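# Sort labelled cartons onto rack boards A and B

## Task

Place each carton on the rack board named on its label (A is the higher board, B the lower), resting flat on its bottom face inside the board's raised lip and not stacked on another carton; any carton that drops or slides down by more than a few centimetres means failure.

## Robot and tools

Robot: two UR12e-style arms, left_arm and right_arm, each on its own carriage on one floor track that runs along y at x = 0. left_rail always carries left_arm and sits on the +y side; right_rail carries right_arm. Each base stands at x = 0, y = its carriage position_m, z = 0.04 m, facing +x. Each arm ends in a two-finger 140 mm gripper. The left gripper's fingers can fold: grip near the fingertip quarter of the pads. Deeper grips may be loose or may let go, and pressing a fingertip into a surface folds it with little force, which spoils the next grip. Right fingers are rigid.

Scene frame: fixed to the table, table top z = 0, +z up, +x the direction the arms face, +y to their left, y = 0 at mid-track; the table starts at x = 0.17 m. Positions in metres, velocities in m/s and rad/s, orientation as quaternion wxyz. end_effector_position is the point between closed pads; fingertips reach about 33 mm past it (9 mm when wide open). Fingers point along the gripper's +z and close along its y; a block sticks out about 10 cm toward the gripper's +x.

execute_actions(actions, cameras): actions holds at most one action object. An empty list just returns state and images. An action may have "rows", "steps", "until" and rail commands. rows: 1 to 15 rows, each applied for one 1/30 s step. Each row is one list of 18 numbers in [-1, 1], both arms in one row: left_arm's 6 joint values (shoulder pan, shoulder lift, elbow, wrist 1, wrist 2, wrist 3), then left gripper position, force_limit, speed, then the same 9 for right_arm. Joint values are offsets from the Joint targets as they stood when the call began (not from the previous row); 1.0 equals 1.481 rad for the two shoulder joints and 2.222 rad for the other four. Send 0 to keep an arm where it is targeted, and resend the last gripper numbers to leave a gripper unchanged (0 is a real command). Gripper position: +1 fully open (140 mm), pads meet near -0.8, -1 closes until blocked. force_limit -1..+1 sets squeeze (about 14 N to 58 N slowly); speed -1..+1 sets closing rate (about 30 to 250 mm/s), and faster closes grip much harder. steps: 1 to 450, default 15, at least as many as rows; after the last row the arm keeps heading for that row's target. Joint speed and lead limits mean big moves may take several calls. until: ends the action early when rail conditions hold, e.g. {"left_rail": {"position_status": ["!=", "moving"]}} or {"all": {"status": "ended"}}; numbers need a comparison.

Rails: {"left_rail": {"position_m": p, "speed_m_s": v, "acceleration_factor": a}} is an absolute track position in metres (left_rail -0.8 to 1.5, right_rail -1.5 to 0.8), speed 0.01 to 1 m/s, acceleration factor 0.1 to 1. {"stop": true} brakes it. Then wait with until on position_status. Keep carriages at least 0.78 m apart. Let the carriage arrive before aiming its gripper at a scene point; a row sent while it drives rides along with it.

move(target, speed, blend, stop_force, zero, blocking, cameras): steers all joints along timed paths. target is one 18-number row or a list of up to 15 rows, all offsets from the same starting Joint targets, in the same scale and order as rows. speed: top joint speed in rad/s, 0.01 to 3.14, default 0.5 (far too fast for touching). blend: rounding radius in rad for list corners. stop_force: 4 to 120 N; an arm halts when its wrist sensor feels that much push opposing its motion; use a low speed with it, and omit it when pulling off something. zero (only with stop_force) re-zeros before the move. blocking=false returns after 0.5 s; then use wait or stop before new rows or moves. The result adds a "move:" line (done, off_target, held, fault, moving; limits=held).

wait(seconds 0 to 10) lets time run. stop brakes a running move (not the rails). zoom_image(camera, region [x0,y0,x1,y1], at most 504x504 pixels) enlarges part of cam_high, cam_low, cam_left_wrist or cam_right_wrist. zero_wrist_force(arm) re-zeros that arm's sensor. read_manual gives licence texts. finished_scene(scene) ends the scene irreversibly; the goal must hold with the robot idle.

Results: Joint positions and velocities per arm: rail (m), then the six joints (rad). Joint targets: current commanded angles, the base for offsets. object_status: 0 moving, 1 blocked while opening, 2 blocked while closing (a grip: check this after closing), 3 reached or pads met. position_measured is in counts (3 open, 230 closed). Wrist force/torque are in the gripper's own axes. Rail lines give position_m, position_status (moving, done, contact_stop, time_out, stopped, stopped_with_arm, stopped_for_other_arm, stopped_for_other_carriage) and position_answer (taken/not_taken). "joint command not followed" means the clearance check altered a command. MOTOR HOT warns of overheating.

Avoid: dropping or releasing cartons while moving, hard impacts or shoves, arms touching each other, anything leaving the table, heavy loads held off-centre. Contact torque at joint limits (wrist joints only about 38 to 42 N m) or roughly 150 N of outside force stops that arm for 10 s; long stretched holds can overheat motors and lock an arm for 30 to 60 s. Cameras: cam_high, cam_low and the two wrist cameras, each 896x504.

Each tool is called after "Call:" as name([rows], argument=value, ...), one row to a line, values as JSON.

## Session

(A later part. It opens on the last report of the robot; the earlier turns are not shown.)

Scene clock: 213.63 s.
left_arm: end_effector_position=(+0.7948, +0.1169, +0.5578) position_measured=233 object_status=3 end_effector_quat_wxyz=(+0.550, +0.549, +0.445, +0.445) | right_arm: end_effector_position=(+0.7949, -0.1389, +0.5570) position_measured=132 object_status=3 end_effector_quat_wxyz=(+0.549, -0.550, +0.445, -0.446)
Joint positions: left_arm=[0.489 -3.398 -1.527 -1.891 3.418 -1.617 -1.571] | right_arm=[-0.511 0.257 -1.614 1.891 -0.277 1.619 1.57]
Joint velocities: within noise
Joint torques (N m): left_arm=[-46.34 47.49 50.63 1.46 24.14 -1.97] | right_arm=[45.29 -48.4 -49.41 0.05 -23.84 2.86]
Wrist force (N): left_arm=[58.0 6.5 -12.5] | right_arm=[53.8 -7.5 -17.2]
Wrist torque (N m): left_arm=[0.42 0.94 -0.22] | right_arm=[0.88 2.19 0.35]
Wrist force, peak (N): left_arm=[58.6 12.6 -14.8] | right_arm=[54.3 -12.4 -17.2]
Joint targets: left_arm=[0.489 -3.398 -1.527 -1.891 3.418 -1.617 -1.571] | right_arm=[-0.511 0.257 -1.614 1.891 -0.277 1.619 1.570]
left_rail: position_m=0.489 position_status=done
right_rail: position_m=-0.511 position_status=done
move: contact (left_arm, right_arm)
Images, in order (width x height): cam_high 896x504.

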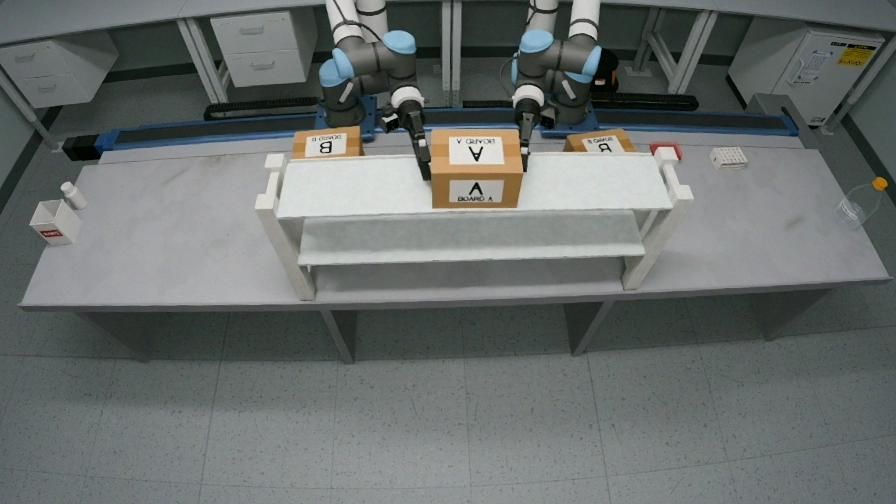

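Call:
move([
  [0.0520,0.0251,-0.0153,-0.0015,0.0347,0,-1,0,0,-0.0520,-0.0251,0.0153,0.0015,-0.0347,0,-0.03,0,0],
  [-0.0038,0.1962,-0.1034,-0.0274,-0.0025,0,-1,0,0,0.0038,-0.1962,0.1034,0.0274,0.0025,0,-0.03,0,0],
  [-0.1358,0.3097,-0.2325,0.0261,-0.0900,0,-1,0,0,0.1358,-0.3097,0.2325,-0.0261,0.0900,0,-0.03,0,0],
], speed=[0.05,0.3,0.4])

Scene clock: 228.47 s.
left_arm: end_effector_position=(+0.4758, +0.1532, +0.4511) position_measured=233 object_status=3 end_effector_quat_wxyz=(+0.550, +0.549, +0.445, +0.445) | right_arm: end_effector_position=(+0.4758, -0.1754, +0.4505) position_measured=132 object_status=3 end_effector_quat_wxyz=(+0.550, -0.550, +0.444, -0.445)
Joint positions: left_arm=[0.489 -3.599 -1.068 -2.407 3.476 -1.817 -1.571] | right_arm=[-0.511 0.458 -2.073 2.407 -0.335 1.819 1.57]
Joint velocities: within noise
Joint torques (N m): left_arm=[-8.67 20.34 38.31 5.87 -1.98 -2.1] | right_arm=[16.79 -20.93 -39.96 -4.59 1.09 3.16]
Wrist force (N): left_arm=[-3.3 -0.2 1.0] | right_arm=[-2.1 4.5 -2.7]
Wrist torque (N m): left_arm=[0.59 0.59 -0.10] | right_arm=[1.12 0.73 0.15]
Wrist force, peak (N): left_arm=[58.3 6.6 -12.1] | right_arm=[54.1 -7.8 -17.2]
Joint targets: left_arm=[0.489 -3.599 -1.068 -2.407 3.476 -1.817 -1.571] | right_arm=[-0.511 0.458 -2.073 2.408 -0.335 1.819 1.570]
left_rail: position_m=0.489 position_status=done
right_rail: position_m=-0.511 position_status=done
move: done
camera_calibration:
cam_left_wrist: T_world_to_cam=[[0.0564595, 0.0253542, 0.998083, -0.472575], [-0.497711, -0.865892, 0.0501507, 0.35051], [0.865503, -0.499588, -0.0362687, -0.131979], [0, 0, 0, 1]] pos_world=[0.315362, 0.24955, 0.449304]
cam_right_wrist: T_world_to_cam=[[-0.0314783, 0.0506849, -0.998218, 0.484944], [-0.517971, 0.853315, 0.0596613, 0.368992], [0.854819, 0.518926, -0.000607573, -0.133762], [0, 0, 0, 1]] pos_world=[0.320735, -0.270033, 0.461984]

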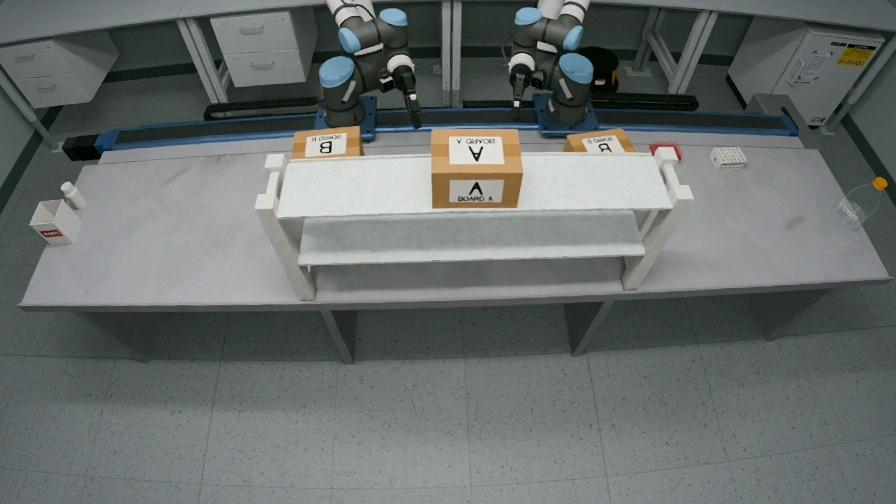

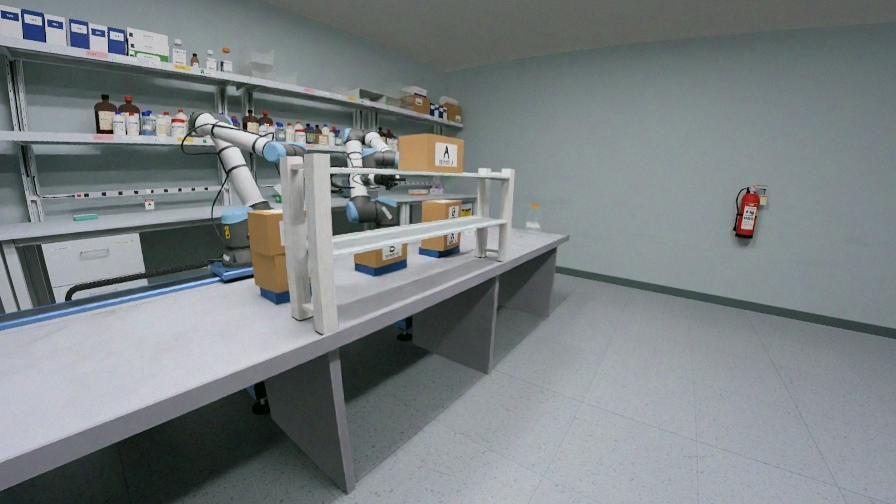

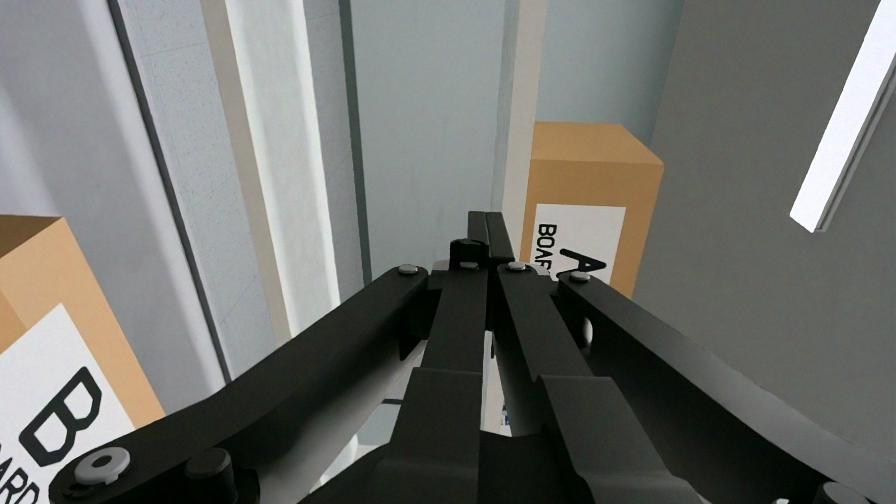

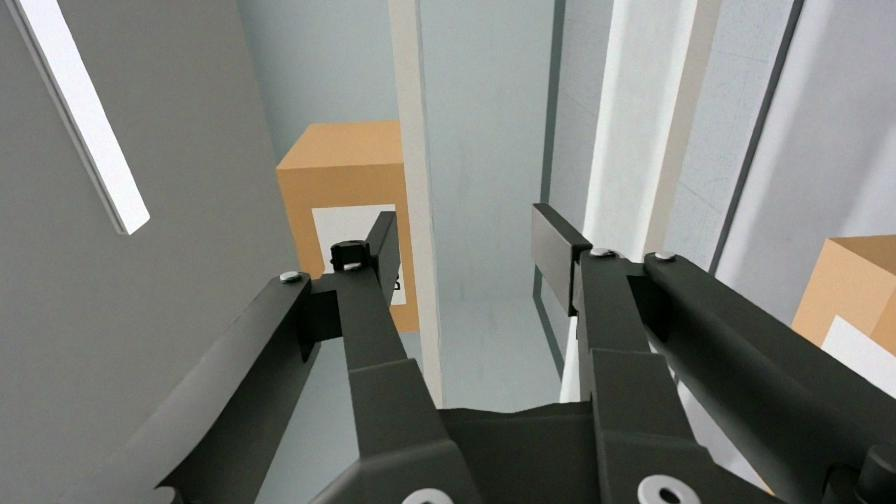

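Call:
move([
  [0.0178,0.0373,-0.0113,-0.0140,0.0118,0,-1,0,0,0.0343,0.0228,-0.0071,-0.0081,0.0229,0,-0.03,0,0],
  [0.0178,-0.1527,-0.1190,0.2203,0.0118,0,-1,0,0,0.0343,0.2118,0.0935,-0.2347,0.0229,0,-0.03,0,0],
  [0.0178,-0.5359,-0.1640,0.5207,0.0118,0,-1,0,0,0.0343,0.5467,0.1331,-0.4975,0.0229,0,-0.03,0,0],
], speed=0.35, blend=0.05)

Scene clock: 265.80 s.
left_arm: end_effector_position=(+0.4609, +0.1671, +0.1181) position_measured=233 object_status=3 end_effector_quat_wxyz=(+0.550, +0.550, +0.445, +0.444) | right_arm: end_effector_position=(+0.4752, -0.1612, +0.1183) position_measured=132 object_status=3 end_effector_quat_wxyz=(+0.550, -0.550, +0.444, -0.445)
Joint positions: left_arm=[0.489 -3.573 -1.861 -2.771 4.633 -1.791 -1.571] | right_arm=[-0.511 0.509 -1.263 2.703 -1.44 1.87 1.57]
Joint velocities: within noise
Joint torques (N m): left_arm=[8.86 18.89 -0.57 6.07 1.02 -1.85] | right_arm=[15.86 -19.16 -0.91 -4.5 0.81 2.91]
Wrist force (N): left_arm=[-3.1 -0.1 1.4] | right_arm=[-1.8 4.4 -2.8]
Wrist torque (N m): left_arm=[0.64 0.54 -0.10] | right_arm=[1.09 0.67 0.15]
Wrist force, peak (N): left_arm=[-4.2 0.1 2.6] | right_arm=[-2.2 5.1 -3.2]
Joint targets: left_arm=[0.489 -3.573 -1.862 -2.772 4.633 -1.791 -1.571] | right_arm=[-0.511 0.509 -1.263 2.703 -1.441 1.870 1.570]
left_rail: position_m=0.489 position_status=done
right_rail: position_m=-0.511 position_status=done
move: done; blend cut to 0.0276 rad at target 1
camera_calibration:
cam_left_wrist: T_world_to_cam=[[0.0576304, 0.024794, 0.99803, -0.140027], [-0.497574, -0.865965, 0.0502451, 0.371792], [0.865505, -0.49949, -0.037569, -0.124098], [0, 0, 0, 1]] pos_world=[0.300471, 0.263445, 0.116408]
cam_right_wrist: T_world_to_cam=[[-0.0316958, 0.0506697, -0.998212, 0.152762], [-0.517884, 0.853361, 0.0597611, 0.376349], [0.854863, 0.518853, -0.000806847, -0.140827], [0, 0, 0, 1]] pos_world=[0.320135, -0.255833, 0.129884]

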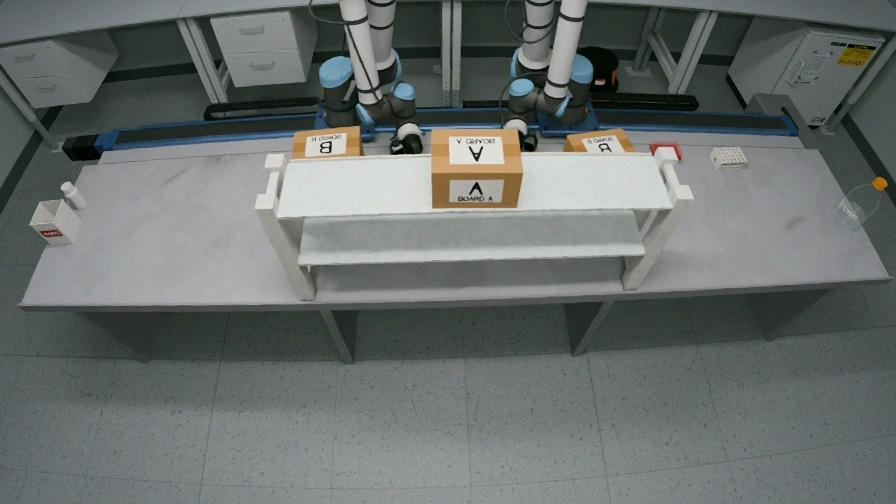

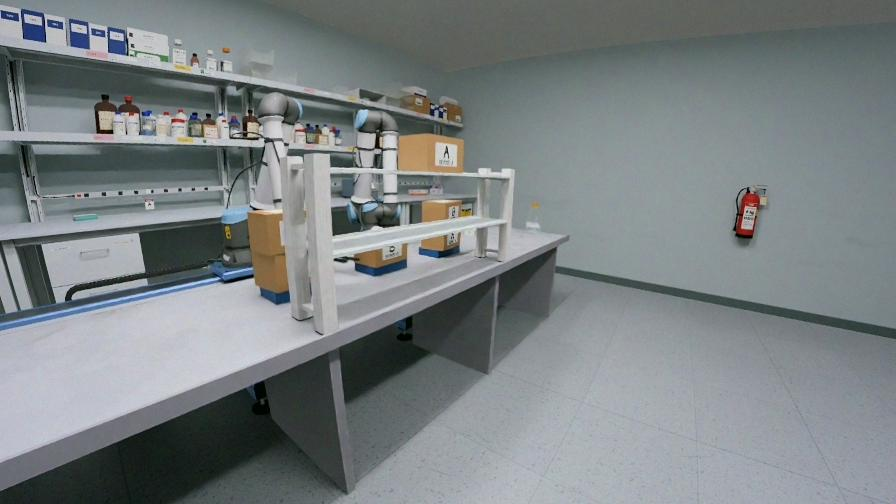

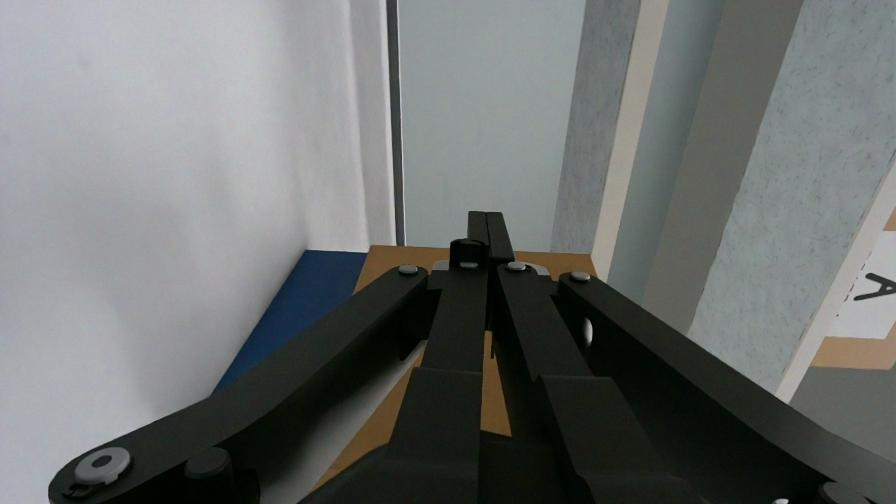

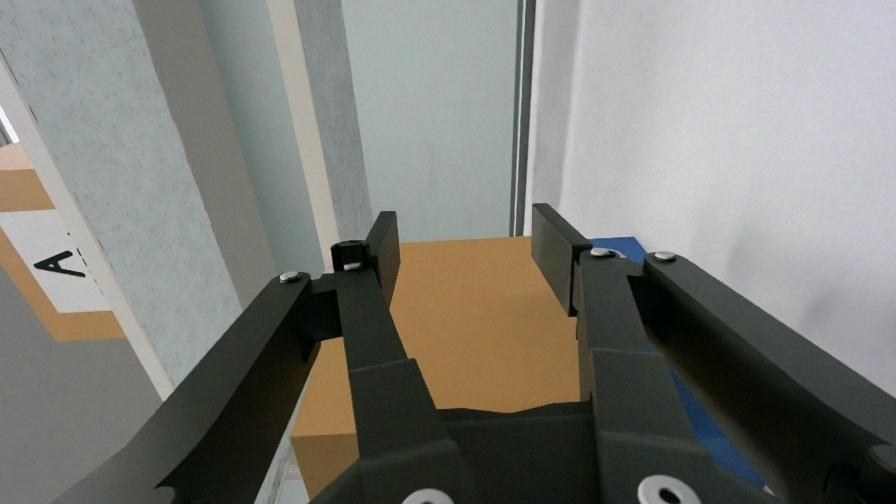

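Good. Push.

Call:
move(target=[-0.1202,-0.0176,0.0444,-0.0327,-0.0801,0,-1,0,0,0.1003,0.0207,-0.0427,0.0288,0.0669,0,-0.03,0,0], speed=0.06, stop_force=42, cameras=["cam_left_wrist","cam_right_wrist"])

Scene clock: 272.23 s.
left_arm: end_effector_position=(+0.4623, +0.1313, +0.1177) position_measured=233 object_status=3 end_effector_quat_wxyz=(+0.550, +0.550, +0.445, +0.445) | right_arm: end_effector_position=(+0.4764, -0.1250, +0.1181) position_measured=132 object_status=3 end_effector_quat_wxyz=(+0.549, -0.550, +0.445, -0.445)
Joint positions: left_arm=[0.489 -3.702 -1.881 -2.7 4.58 -1.921 -1.571] | right_arm=[-0.511 0.617 -1.241 2.634 -1.394 1.979 1.57]
Joint velocities: within noise
Joint torques (N m): left_arm=[-7.4 45.3 11.55 4.52 16.22 -1.61] | right_arm=[9.87 -55.93 -14.76 -3.71 -17.9 2.88]
Wrist force (N): left_arm=[32.9 16.4 -9.1] | right_arm=[36.5 -2.9 -7.9]
Wrist torque (N m): left_arm=[2.75 1.38 -0.27] | right_arm=[1.44 1.82 0.55]
Wrist force, peak (N): left_arm=[46.9 19.9 -13.1] | right_arm=[48.2 -5.2 -13.6]
Joint targets: left_arm=[0.489 -3.702 -1.881 -2.700 4.580 -1.921 -1.571] | right_arm=[-0.511 0.617 -1.241 2.634 -1.394 1.979 1.570]
left_rail: position_m=0.489 position_status=done
right_rail: position_m=-0.511 position_status=done
move: contact (left_arm, right_arm); left_arm: the shoulder pan is farthest, 0.049 rad from its target; right_arm: the shoulder pan is farthest, 0.040 rad from its target
camera_calibration:
cam_left_wrist: T_world_to_cam=[[0.0577888, 0.0247233, 0.998023, -0.138941], [-0.497135, -0.866217, 0.050244, 0.341203], [0.865747, -0.499056, -0.0377669, -0.143366], [0, 0, 0, 1]] pos_world=[0.301772, 0.227443, 0.116109]
cam_right_wrist: T_world_to_cam=[[-0.0316661, 0.0506881, -0.998212, 0.150652], [-0.517387, 0.853662, 0.059761, 0.345867], [0.855166, 0.518354, -0.000806842, -0.160808], [0, 0, 0, 1]] pos_world=[0.321235, -0.219534, 0.129584]
Images, in order (width x height): cam_left_wrist 896x504, cam_right_wrist 896x504.

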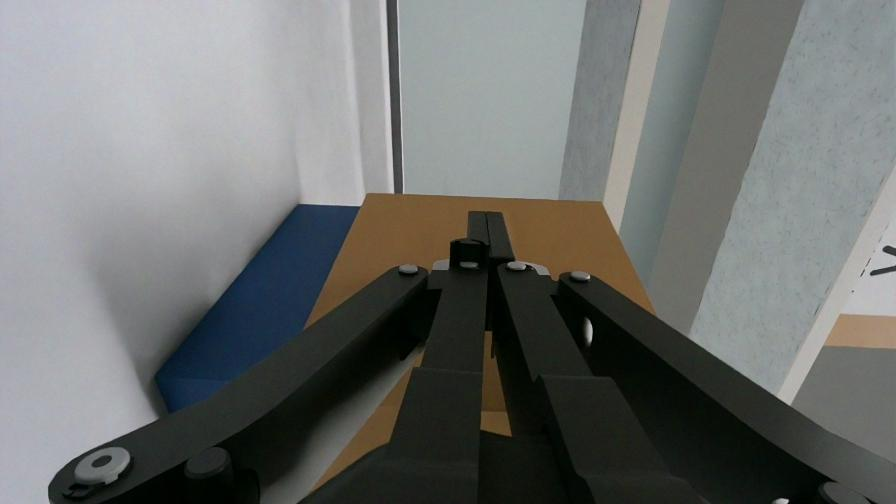

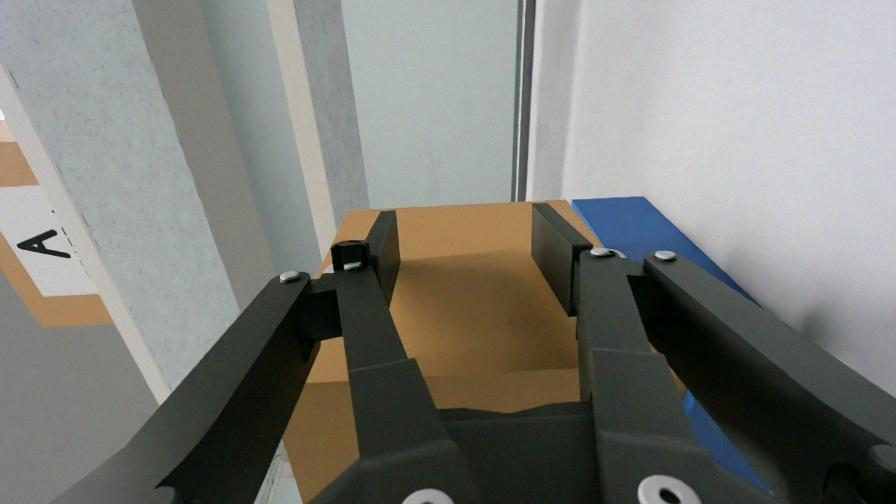

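Call:
move([
  [-0.001,0.1064,0.0050,-0.0759,0,0,-1,0,0,0.001,-0.0932,-0.0045,0.0666,0,0,-0.03,0,0],
  [-0.001,0.2196,0.0171,-0.1634,0,0,-1,0,0,0.001,-0.1935,-0.0152,0.1442,0,0,-0.03,0,0],
  [-0.001,0.3155,0.0351,-0.2455,0,0,-1,0,0,0.001,-0.2805,-0.0315,0.2184,0,0,-0.03,0,0],
  [-0.001,0.3924,0.0581,-0.3197,0,0,-1,0,0,0.001,-0.3525,-0.0525,0.2874,0,0,-0.03,0,0],
  [-0.001,0.4517,0.0847,-0.3858,0,0,-1,0,0,0.001,-0.4099,-0.0774,0.3506,0,0,-0.03,0,0],
], speed=[0.08,0.12,0.14,0.14,0.12], blend=0.01, cameras=["cam_low"])

Scene clock: 295.67 s.
left_arm: end_effector_position=(+0.4619, +0.1304, +0.3603) position_measured=233 object_status=3 end_effector_quat_wxyz=(+0.550, +0.550, +0.445, +0.444) | right_arm: end_effector_position=(+0.4759, -0.1242, +0.3608) position_measured=132 object_status=3 end_effector_quat_wxyz=(+0.550, -0.550, +0.444, -0.445)
Joint positions: left_arm=[0.489 -3.704 -1.211 -2.512 3.723 -1.921 -1.571] | right_arm=[-0.511 0.619 -1.848 2.463 -0.615 1.979 1.57]
Joint velocities: within noise
Joint torques (N m): left_arm=[-25.14 24.7 67.48 5.19 17.67 -1.56] | right_arm=[29.92 -36.09 -68.44 -4.46 -18.79 2.81]
Wrist force (N): left_arm=[54.1 -7.3 -13.5] | right_arm=[53.9 12.6 -11.7]
Wrist torque (N m): left_arm=[0.84 1.81 -0.06] | right_arm=[1.03 2.33 -0.09]
Wrist force, peak (N): left_arm=[67.0 -7.8 -17.0] | right_arm=[66.9 12.5 -13.5]
Joint targets: left_arm=[0.489 -3.704 -1.211 -2.512 3.723 -1.921 -1.571] | right_arm=[-0.511 0.619 -1.848 2.462 -0.615 1.979 1.570]
left_rail: position_m=0.489 position_status=done
right_rail: position_m=-0.511 position_status=done
move: done
Images, in order (width x height): cam_low 896x504.

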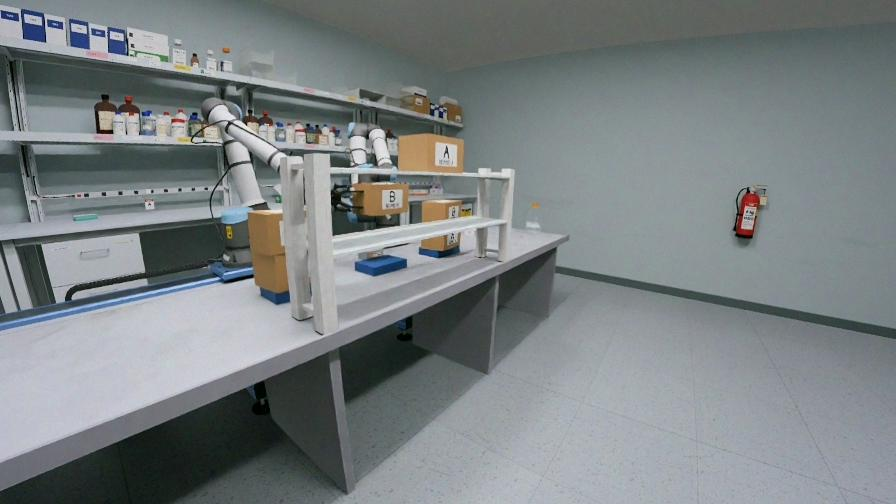

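Call:
move([
  [0.0635,-0.0447,0.0174,0.0124,0.0423,0,-1,0,0,-0.0589,0.0377,-0.0170,-0.0081,-0.0393,0,-0.03,0,0],
  [0.1114,-0.0944,0.0396,0.0234,0.0743,0,-1,0,0,-0.1061,0.0798,-0.0380,-0.0152,-0.0707,0,-0.03,0,0],
  [0.1486,-0.1459,0.0656,0.0317,0.0989,0,-1,0,0,-0.1440,0.1241,-0.0624,-0.0203,-0.0958,0,-0.03,0,0],
  [0.1776,-0.1974,0.0948,0.0367,0.1181,0,-1,0,0,-0.1747,0.1691,-0.0899,-0.0229,-0.1162,0,-0.03,0,0],
  [0.2007,-0.2479,0.1271,0.0382,0.1334,0,-1,0,0,-0.1998,0.2142,-0.1201,-0.0226,-0.1328,0,-0.03,0,0],
  [0.2193,-0.2972,0.1619,0.0362,0.1457,0,-1,0,0,-0.2208,0.2588,-0.1527,-0.0198,-0.1467,0,-0.03,0,0],
], speed=0.08, blend=0.008, cameras=["cam_high"])

Call:
zoom_image(camera="cam_high", region=[360, 150, 560, 320])

Scene clock: 335.60 s.
left_arm: end_effector_position=(+0.7783, +0.1310, +0.3601) position_measured=233 object_status=3 end_effector_quat_wxyz=(+0.550, +0.550, +0.445, +0.444) | right_arm: end_effector_position=(+0.7781, -0.1246, +0.3606) position_measured=132 object_status=3 end_effector_quat_wxyz=(+0.550, -0.550, +0.444, -0.445)
Joint positions: left_arm=[0.489 -3.379 -1.652 -2.152 3.803 -1.597 -1.571] | right_arm=[-0.511 0.292 -1.465 2.123 -0.659 1.653 1.57]
Joint velocities: within noise
Joint torques (N m): left_arm=[-39.53 35.35 56.91 3.95 26.6 -1.35] | right_arm=[38.02 -40.55 -61.47 -3.86 -25.98 2.92]
Wrist force (N): left_arm=[55.0 -6.4 -10.0] | right_arm=[53.6 12.8 -14.7]
Wrist torque (N m): left_arm=[0.90 1.91 -0.07] | right_arm=[0.95 2.30 -0.18]
Wrist force, peak (N): left_arm=[76.4 -7.7 -17.6] | right_arm=[75.3 12.5 -16.0]
Joint targets: left_arm=[0.489 -3.379 -1.652 -2.152 3.803 -1.597 -1.571] | right_arm=[-0.511 0.292 -1.465 2.123 -0.659 1.653 1.570]
left_rail: position_m=0.489 position_status=done
right_rail: position_m=-0.511 position_status=done
move: done
Images, in order (width x height): cam_high 896x504.

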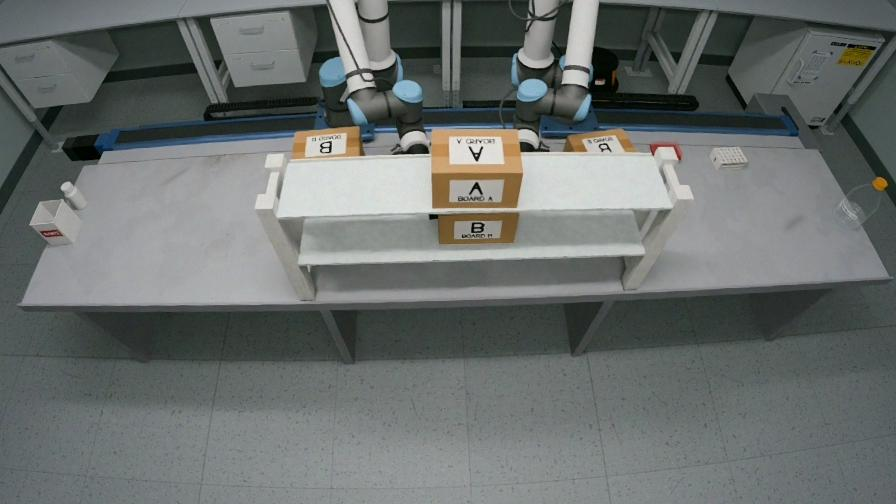

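Scaled by 2.520.

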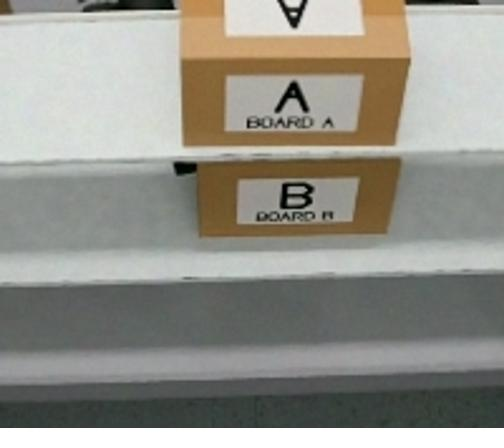

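Call:
move(target=[0.0019,-0.0056,0.0041,-0.0003,0.0013,0,-1,0,0,-0.0022,0.0053,-0.0040,0.0004,-0.0015,0,-0.03,0,0], speed=0.05, cameras=[])

Call:
move(target=[0,-0.0481,-0.0198,0.0519,0,0,-1,0,0,0,0.0469,0.0194,-0.0507,0,0,-0.03,0,0], speed=0.03, stop_force=14, cameras=["cam_high"])

Call:
zoom_image(camera="cam_high", region=[360, 150, 560, 320])

Scene clock: 348.70 s.
left_arm: end_effector_position=(+0.7843, +0.1310, +0.3600) position_measured=233 object_status=3 end_effector_quat_wxyz=(+0.550, +0.550, +0.445, +0.444) | right_arm: end_effector_position=(+0.7840, -0.1246, +0.3606) position_measured=132 object_status=3 end_effector_quat_wxyz=(+0.550, -0.550, +0.444, -0.445)
Joint positions: left_arm=[0.489 -3.376 -1.66 -2.143 3.803 -1.594 -1.571] | right_arm=[-0.511 0.288 -1.457 2.114 -0.658 1.649 1.57]
Joint velocities: within noise
Joint torques (N m): left_arm=[-39.18 36.17 56.85 3.7 26.69 -1.41] | right_arm=[38.48 -41.29 -60.45 -4.08 -25.9 3.08]
Wrist force (N): left_arm=[55.0 -6.6 -10.1] | right_arm=[53.4 12.7 -15.0]
Wrist torque (N m): left_arm=[0.87 1.85 -0.07] | right_arm=[0.92 2.27 -0.18]
Wrist force, peak (N): left_arm=[55.1 -6.5 -10.0] | right_arm=[53.7 12.9 -14.8]
Joint targets: left_arm=[0.489 -3.376 -1.660 -2.143 3.803 -1.594 -1.571] | right_arm=[-0.511 0.288 -1.457 2.114 -0.658 1.649 1.570]
left_rail: position_m=0.489 position_status=done
right_rail: position_m=-0.511 position_status=done
move: done
No camera images: "cameras" was empty.

Scene clock: 353.13 s.
left_arm: end_effector_position=(+0.7848, +0.1309, +0.3147) position_measured=233 object_status=3 end_effector_quat_wxyz=(+0.550, +0.550, +0.445, +0.444) | right_arm: end_effector_position=(+0.7846, -0.1244, +0.3159) position_measured=132 object_status=3 end_effector_quat_wxyz=(+0.550, -0.550, +0.444, -0.445)
Joint positions: left_arm=[0.489 -3.376 -1.719 -2.179 3.898 -1.594 -1.571] | right_arm=[-0.511 0.288 -1.4 2.149 -0.75 1.649 1.57]
Joint velocities: within noise
Joint torques (N m): left_arm=[-51.17 55.85 42.51 0.9 27.29 -1.21] | right_arm=[50.46 -68.46 -45.59 -1.74 -26.63 3.14]
Wrist force (N): left_arm=[58.2 6.3 -8.9] | right_arm=[56.3 0.2 -10.4]
Wrist torque (N m): left_arm=[0.37 1.93 -0.25] | right_arm=[0.24 2.50 -0.12]
Wrist force, peak (N): left_arm=[59.6 13.2 -14.8] | right_arm=[57.3 -12.6 -22.7]
Joint targets: left_arm=[0.489 -3.376 -1.719 -2.179 3.898 -1.594 -1.571] | right_arm=[-0.511 0.288 -1.400 2.149 -0.750 1.649 1.570]
left_rail: position_m=0.489 position_status=done
right_rail: position_m=-0.511 position_status=done
move: contact (left_arm, right_arm); left_arm: the wrist 1 is farthest, 0.020 rad from its target; right_arm: the wrist 1 is farthest, 0.021 rad from its target
Images, in order (width x height): cam_high 896x504.

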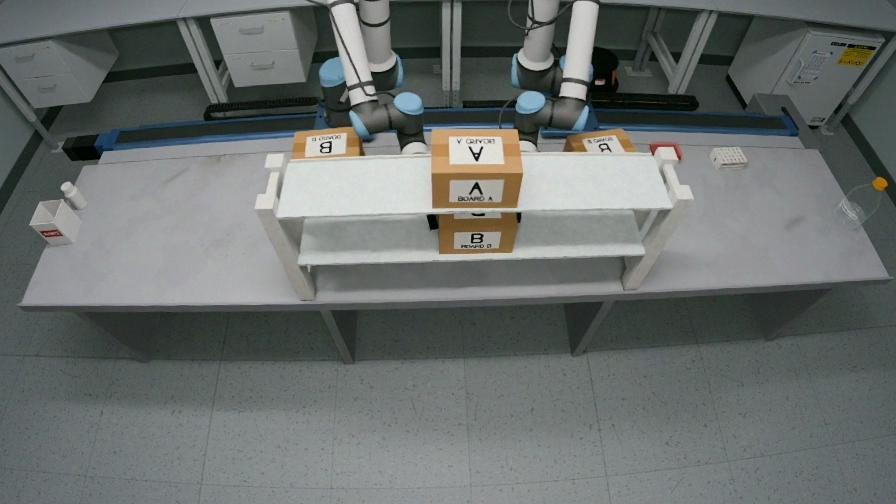

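Scaled by 2.520.

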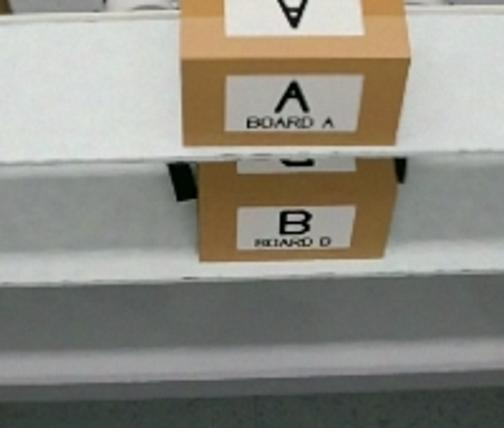

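Call:
move([
  [0.0536,0.0226,-0.0176,0.0025,0.0357,0,-1,0,0,-0.0516,-0.0238,0.0190,-0.0031,-0.0344,0,-0.03,0,0],
  [0.0076,0.1728,-0.1183,0.0031,0.0050,0,-1,0,0,0.0079,-0.1641,0.1169,-0.0070,0.0053,0,-0.03,0,0],
  [-0.1513,0.4389,-0.1031,-0.1895,-0.1013,0,-1,0,0,0.1149,-0.4542,0.1164,0.1868,0.0765,0,-0.03,0,0],
], speed=[0.05,0.3,0.4], cameras=["cam_low"])

Call:
execute_actions([
  {"left_rail":{"position_m":0.14},"right_rail":{"position_m":-0.98},"steps":200,"until":{"all":{"status":"ended"}}},
])

Scene clock: 371.80 s.
left_arm: end_effector_position=(+0.4757, +0.1535, +0.4499) position_measured=233 object_status=3 end_effector_quat_wxyz=(+0.550, +0.549, +0.445, +0.445) | right_arm: end_effector_position=(+0.4755, -0.1754, +0.4500) position_measured=132 object_status=3 end_effector_quat_wxyz=(+0.549, -0.550, +0.445, -0.445)
Joint positions: left_arm=[0.489 -3.6 -1.069 -2.408 3.477 -1.819 -1.571] | right_arm=[-0.511 0.459 -2.073 2.408 -0.335 1.819 1.57]
Joint velocities: within noise
Joint torques (N m): left_arm=[-8.63 18.16 52.68 0.62 -1.98 -1.3] | right_arm=[16.97 -22.91 -52.08 0.18 1.4 3.02]
Wrist force (N): left_arm=[0.1 2.3 2.9] | right_arm=[-3.1 7.9 0.7]
Wrist torque (N m): left_arm=[1.15 -0.17 -0.10] | right_arm=[1.89 0.97 0.15]
Wrist force, peak (N): left_arm=[58.5 6.3 -8.9] | right_arm=[56.4 0.6 -10.2]
Joint targets: left_arm=[0.489 -3.600 -1.069 -2.408 3.477 -1.819 -1.571] | right_arm=[-0.511 0.459 -2.073 2.408 -0.335 1.819 1.570]
left_rail: position_m=0.489 position_status=done
right_rail: position_m=-0.511 position_status=done
move: done
Images, in order (width x height): cam_low 896x504.

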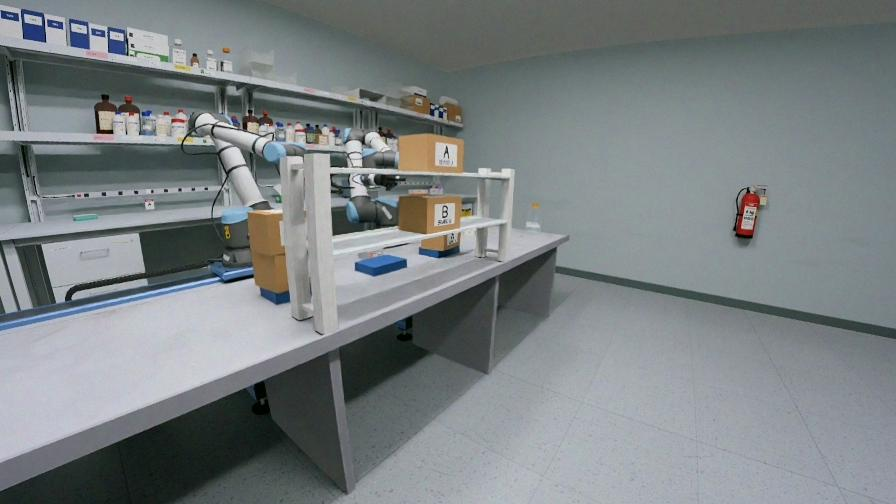

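Scene clock: 373.93 s.
left_arm: end_effector_position=(+0.4756, -0.1955, +0.4499) position_measured=233 object_status=3 end_effector_quat_wxyz=(+0.550, +0.549, +0.445, +0.445) | right_arm: end_effector_position=(+0.4755, -0.6443, +0.4501) position_measured=132 object_status=3 end_effector_quat_wxyz=(+0.549, -0.550, +0.445, -0.445) end_effector_velocity=(+0.000, -0.002, -0.001) end_effector_angular_velocity=(-0.001, +0.002, -0.001)
Joint positions: left_arm=[0.14 -3.6 -1.069 -2.408 3.477 -1.819 -1.571] | right_arm=[-0.98 0.459 -2.073 2.408 -0.335 1.819 1.57]
Joint velocities: left_arm=[within noise] | right_arm=[-0.001 -0.001 0.001 0 0.001 0 0]
Joint torques (N m): left_arm=[-4.42 16.19 48.91 1.68 -0.37 -1.37] | right_arm=[10.73 -8.52 -47.56 -1.17 -0.9 2.82]
Wrist force (N): left_arm=[0.3 2.6 3.0] | right_arm=[-3.3 8.0 0.7]
Wrist torque (N m): left_arm=[1.22 -0.21 -0.10] | right_arm=[1.91 1.00 0.15]
Wrist force, peak (N): left_arm=[-0.6 2.6 3.6] | right_arm=[-5.0 8.2 0.9]
Joint targets: left_arm=[0.140 -3.600 -1.069 -2.408 3.477 -1.819 -1.571] | right_arm=[-0.980 0.459 -2.073 2.408 -0.335 1.819 1.570]
Tool commands: left_gripper/position=-1.0 left_gripper/force_limit=+0.0 left_gripper/speed=+0.0 right_gripper/position=-0.03 right_gripper/force_limit=+0.0 right_gripper/speed=+0.0
left_rail: position_m=0.140 position_status=done
right_rail: position_m=-0.980 position_status=done
camera_calibration:
cam_left_wrist: T_world_to_cam=[[0.0572559, 0.0250564, 0.998045, -0.462881], [-0.496656, -0.866492, 0.0502459, 0.0478682], [0.866057, -0.498562, -0.0371673, -0.305743], [0, 0, 0, 1]] pos_world=[0.315068, -0.0993563, 0.448207]
cam_right_wrist: T_world_to_cam=[[-0.0320418, 0.0504606, -0.998212, 0.508409], [-0.517937, 0.853328, 0.059762, 0.768875], [0.854818, 0.518926, -0.00120671, 0.110179], [0, 0, 0, 1]] pos_world=[0.320336, -0.738932, 0.461683]

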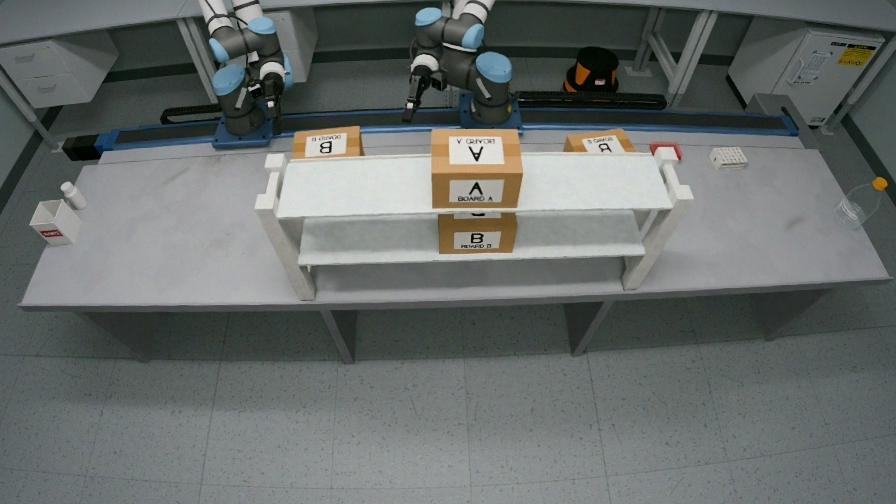

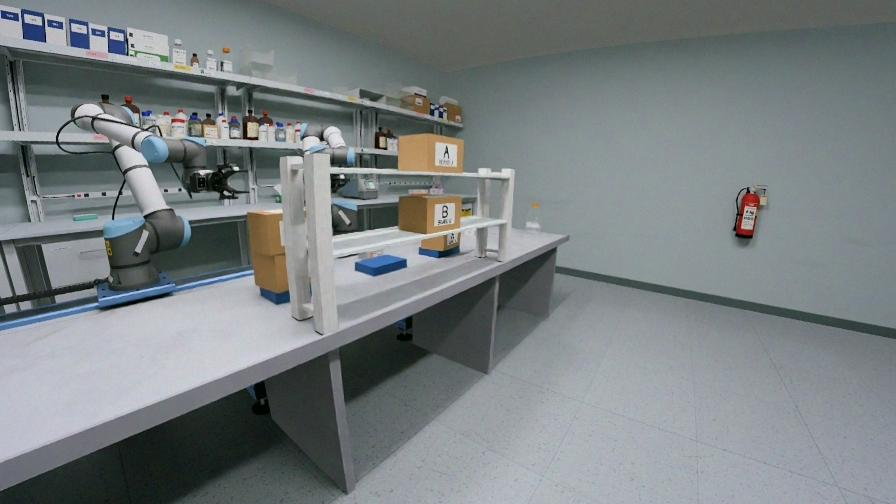

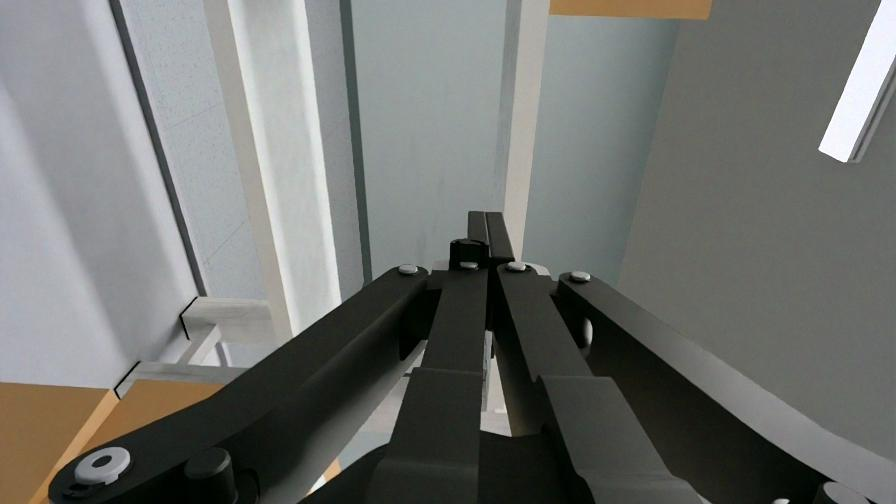

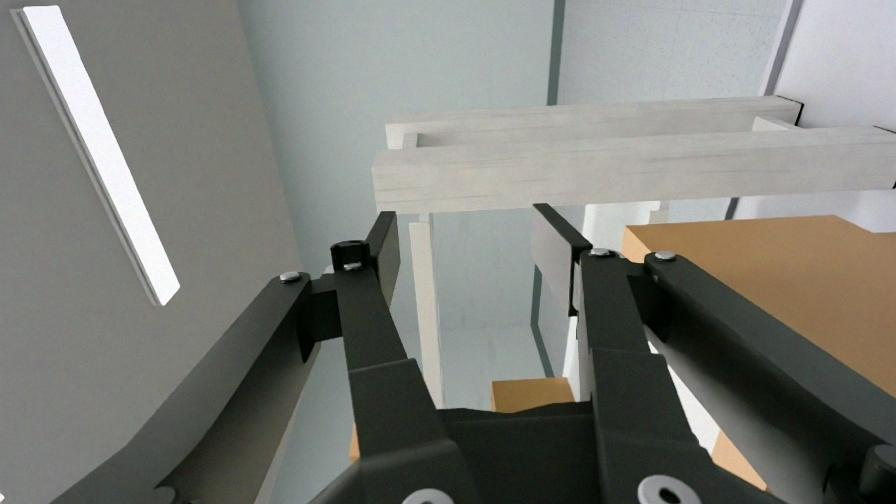

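Call:
zoom_image(camera="cam_high", region=[270, 110, 400, 175])

Call:
zoom_image(camera="cam_right_wrist", region=[500, 150, 896, 504])

Call:
zoom_image(camera="cam_left_wrist", region=[0, 250, 400, 504])

Scaled by 3.877.

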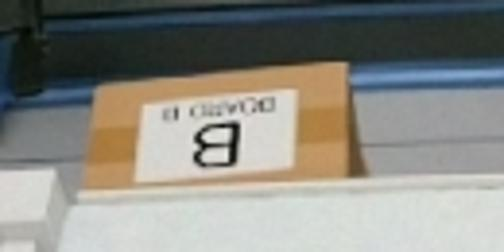

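Scaled by 1.273.

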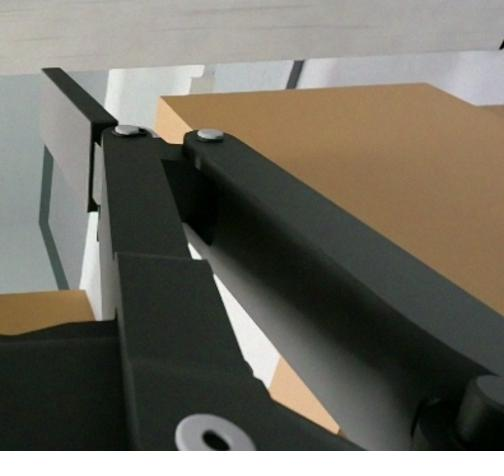

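Scaled by 1.260.

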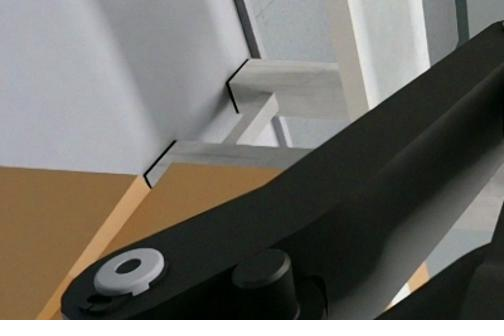

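Call:
move([
  [-0.0893,-0.0967,0.0336,0.0309,0.0349,0,-1,0,0,-0.0146,-0.0070,0.0021,0.0025,-0.0094,0,-0.03,0,0],
  [-0.0893,-0.2926,-0.0620,0.2570,0.0349,0,-1,0,0,-0.0146,0.1988,0.1100,-0.2425,-0.0094,0,-0.03,0,0],
], speed=0.35, blend=0.03)

Scene clock: 432.90 s.
left_arm: end_effector_position=(+0.4718, -0.3162, +0.2622) position_measured=233 object_status=3 end_effector_quat_wxyz=(+0.593, +0.593, +0.385, +0.385) | right_arm: end_effector_position=(+0.4773, -0.6497, +0.2622) position_measured=132 object_status=3 end_effector_quat_wxyz=(+0.549, -0.550, +0.445, -0.445)
Joint positions: left_arm=[0.14 -3.732 -1.502 -2.546 4.048 -1.742 -1.571] | right_arm=[-0.98 0.437 -1.779 2.652 -0.873 1.798 1.57]
Joint velocities: within noise
Joint torques (N m): left_arm=[-8.06 11.91 23.31 5.65 1.43 -1.4] | right_arm=[-11.9 4.44 -24.71 -4.64 -1.81 2.65]
Wrist force (N): left_arm=[0.4 2.2 2.9] | right_arm=[-3.3 8.0 0.6]
Wrist torque (N m): left_arm=[1.16 -0.28 -0.11] | right_arm=[1.90 0.98 0.15]
Wrist force, peak (N): left_arm=[-1.0 3.6 3.4] | right_arm=[-2.9 9.2 0.3]
Joint targets: left_arm=[0.140 -3.732 -1.502 -2.546 4.048 -1.742 -1.571] | right_arm=[-0.980 0.437 -1.779 2.652 -0.873 1.798 1.570]
left_rail: position_m=0.140 position_status=done
right_rail: position_m=-0.980 position_status=done
move: done
camera_calibration:
cam_left_wrist: T_world_to_cam=[[0.0612983, 0.0125103, 0.998041, -0.278152], [-0.666323, -0.743968, 0.0502502, 0.0694412], [0.74314, -0.668098, -0.0372681, -0.365194], [0, 0, 0, 1]] pos_world=[0.334711, -0.188843, 0.260507]
cam_right_wrist: T_world_to_cam=[[-0.0320894, 0.0504397, -0.998211, 0.321269], [-0.517244, 0.853749, 0.0597678, 0.785642], [0.855236, 0.518237, -0.0013067, 0.110544], [0, 0, 0, 1]] pos_world=[0.322136, -0.744234, 0.273883]

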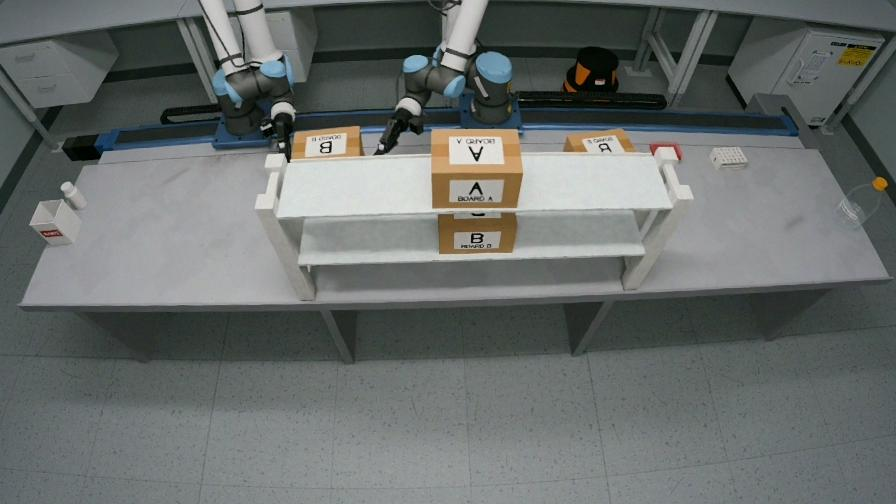

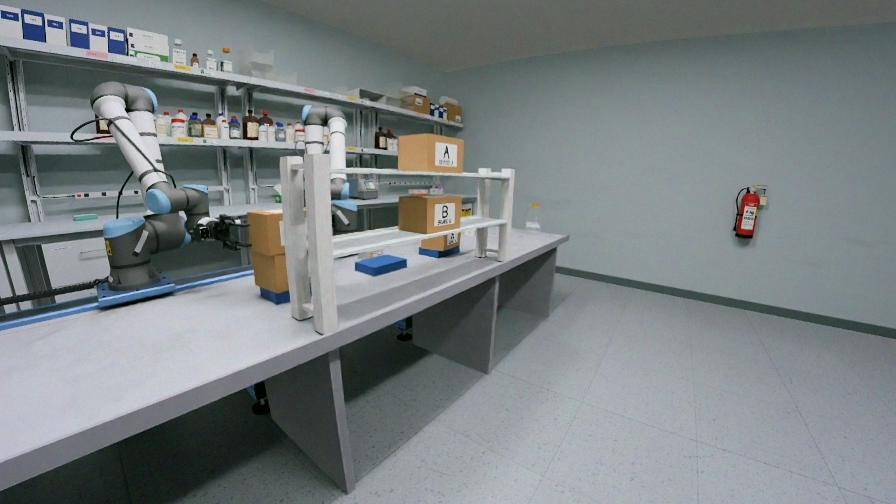

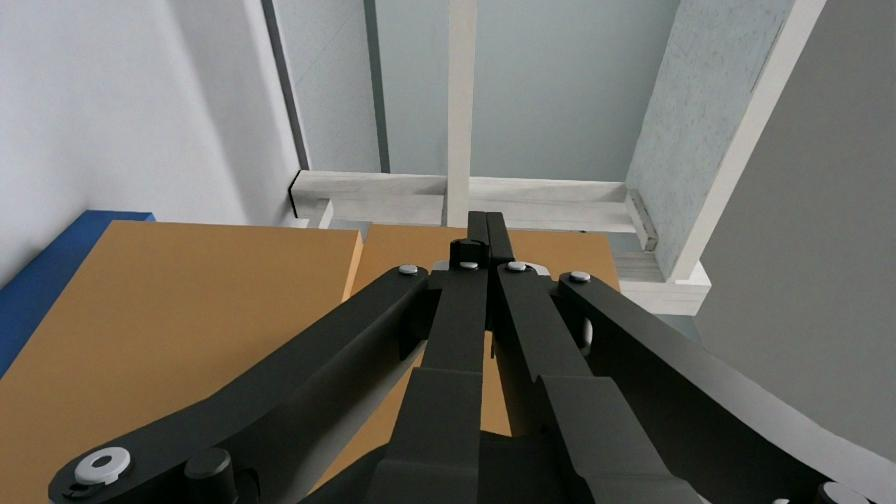

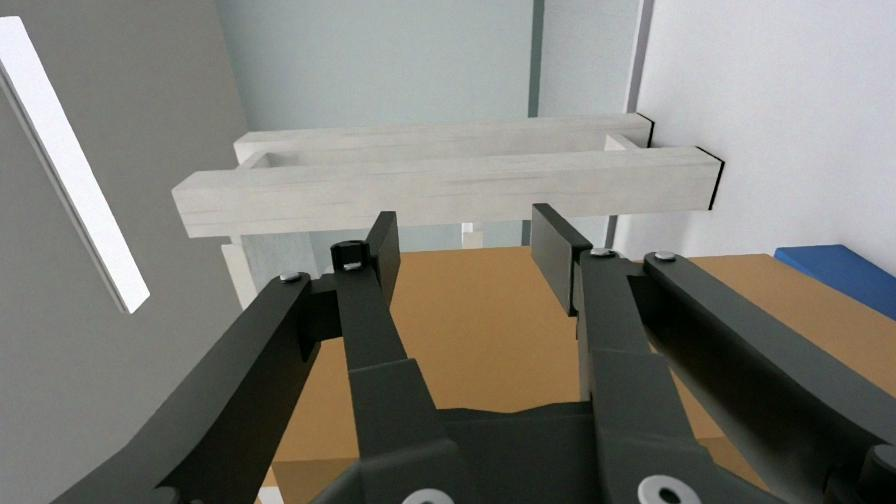

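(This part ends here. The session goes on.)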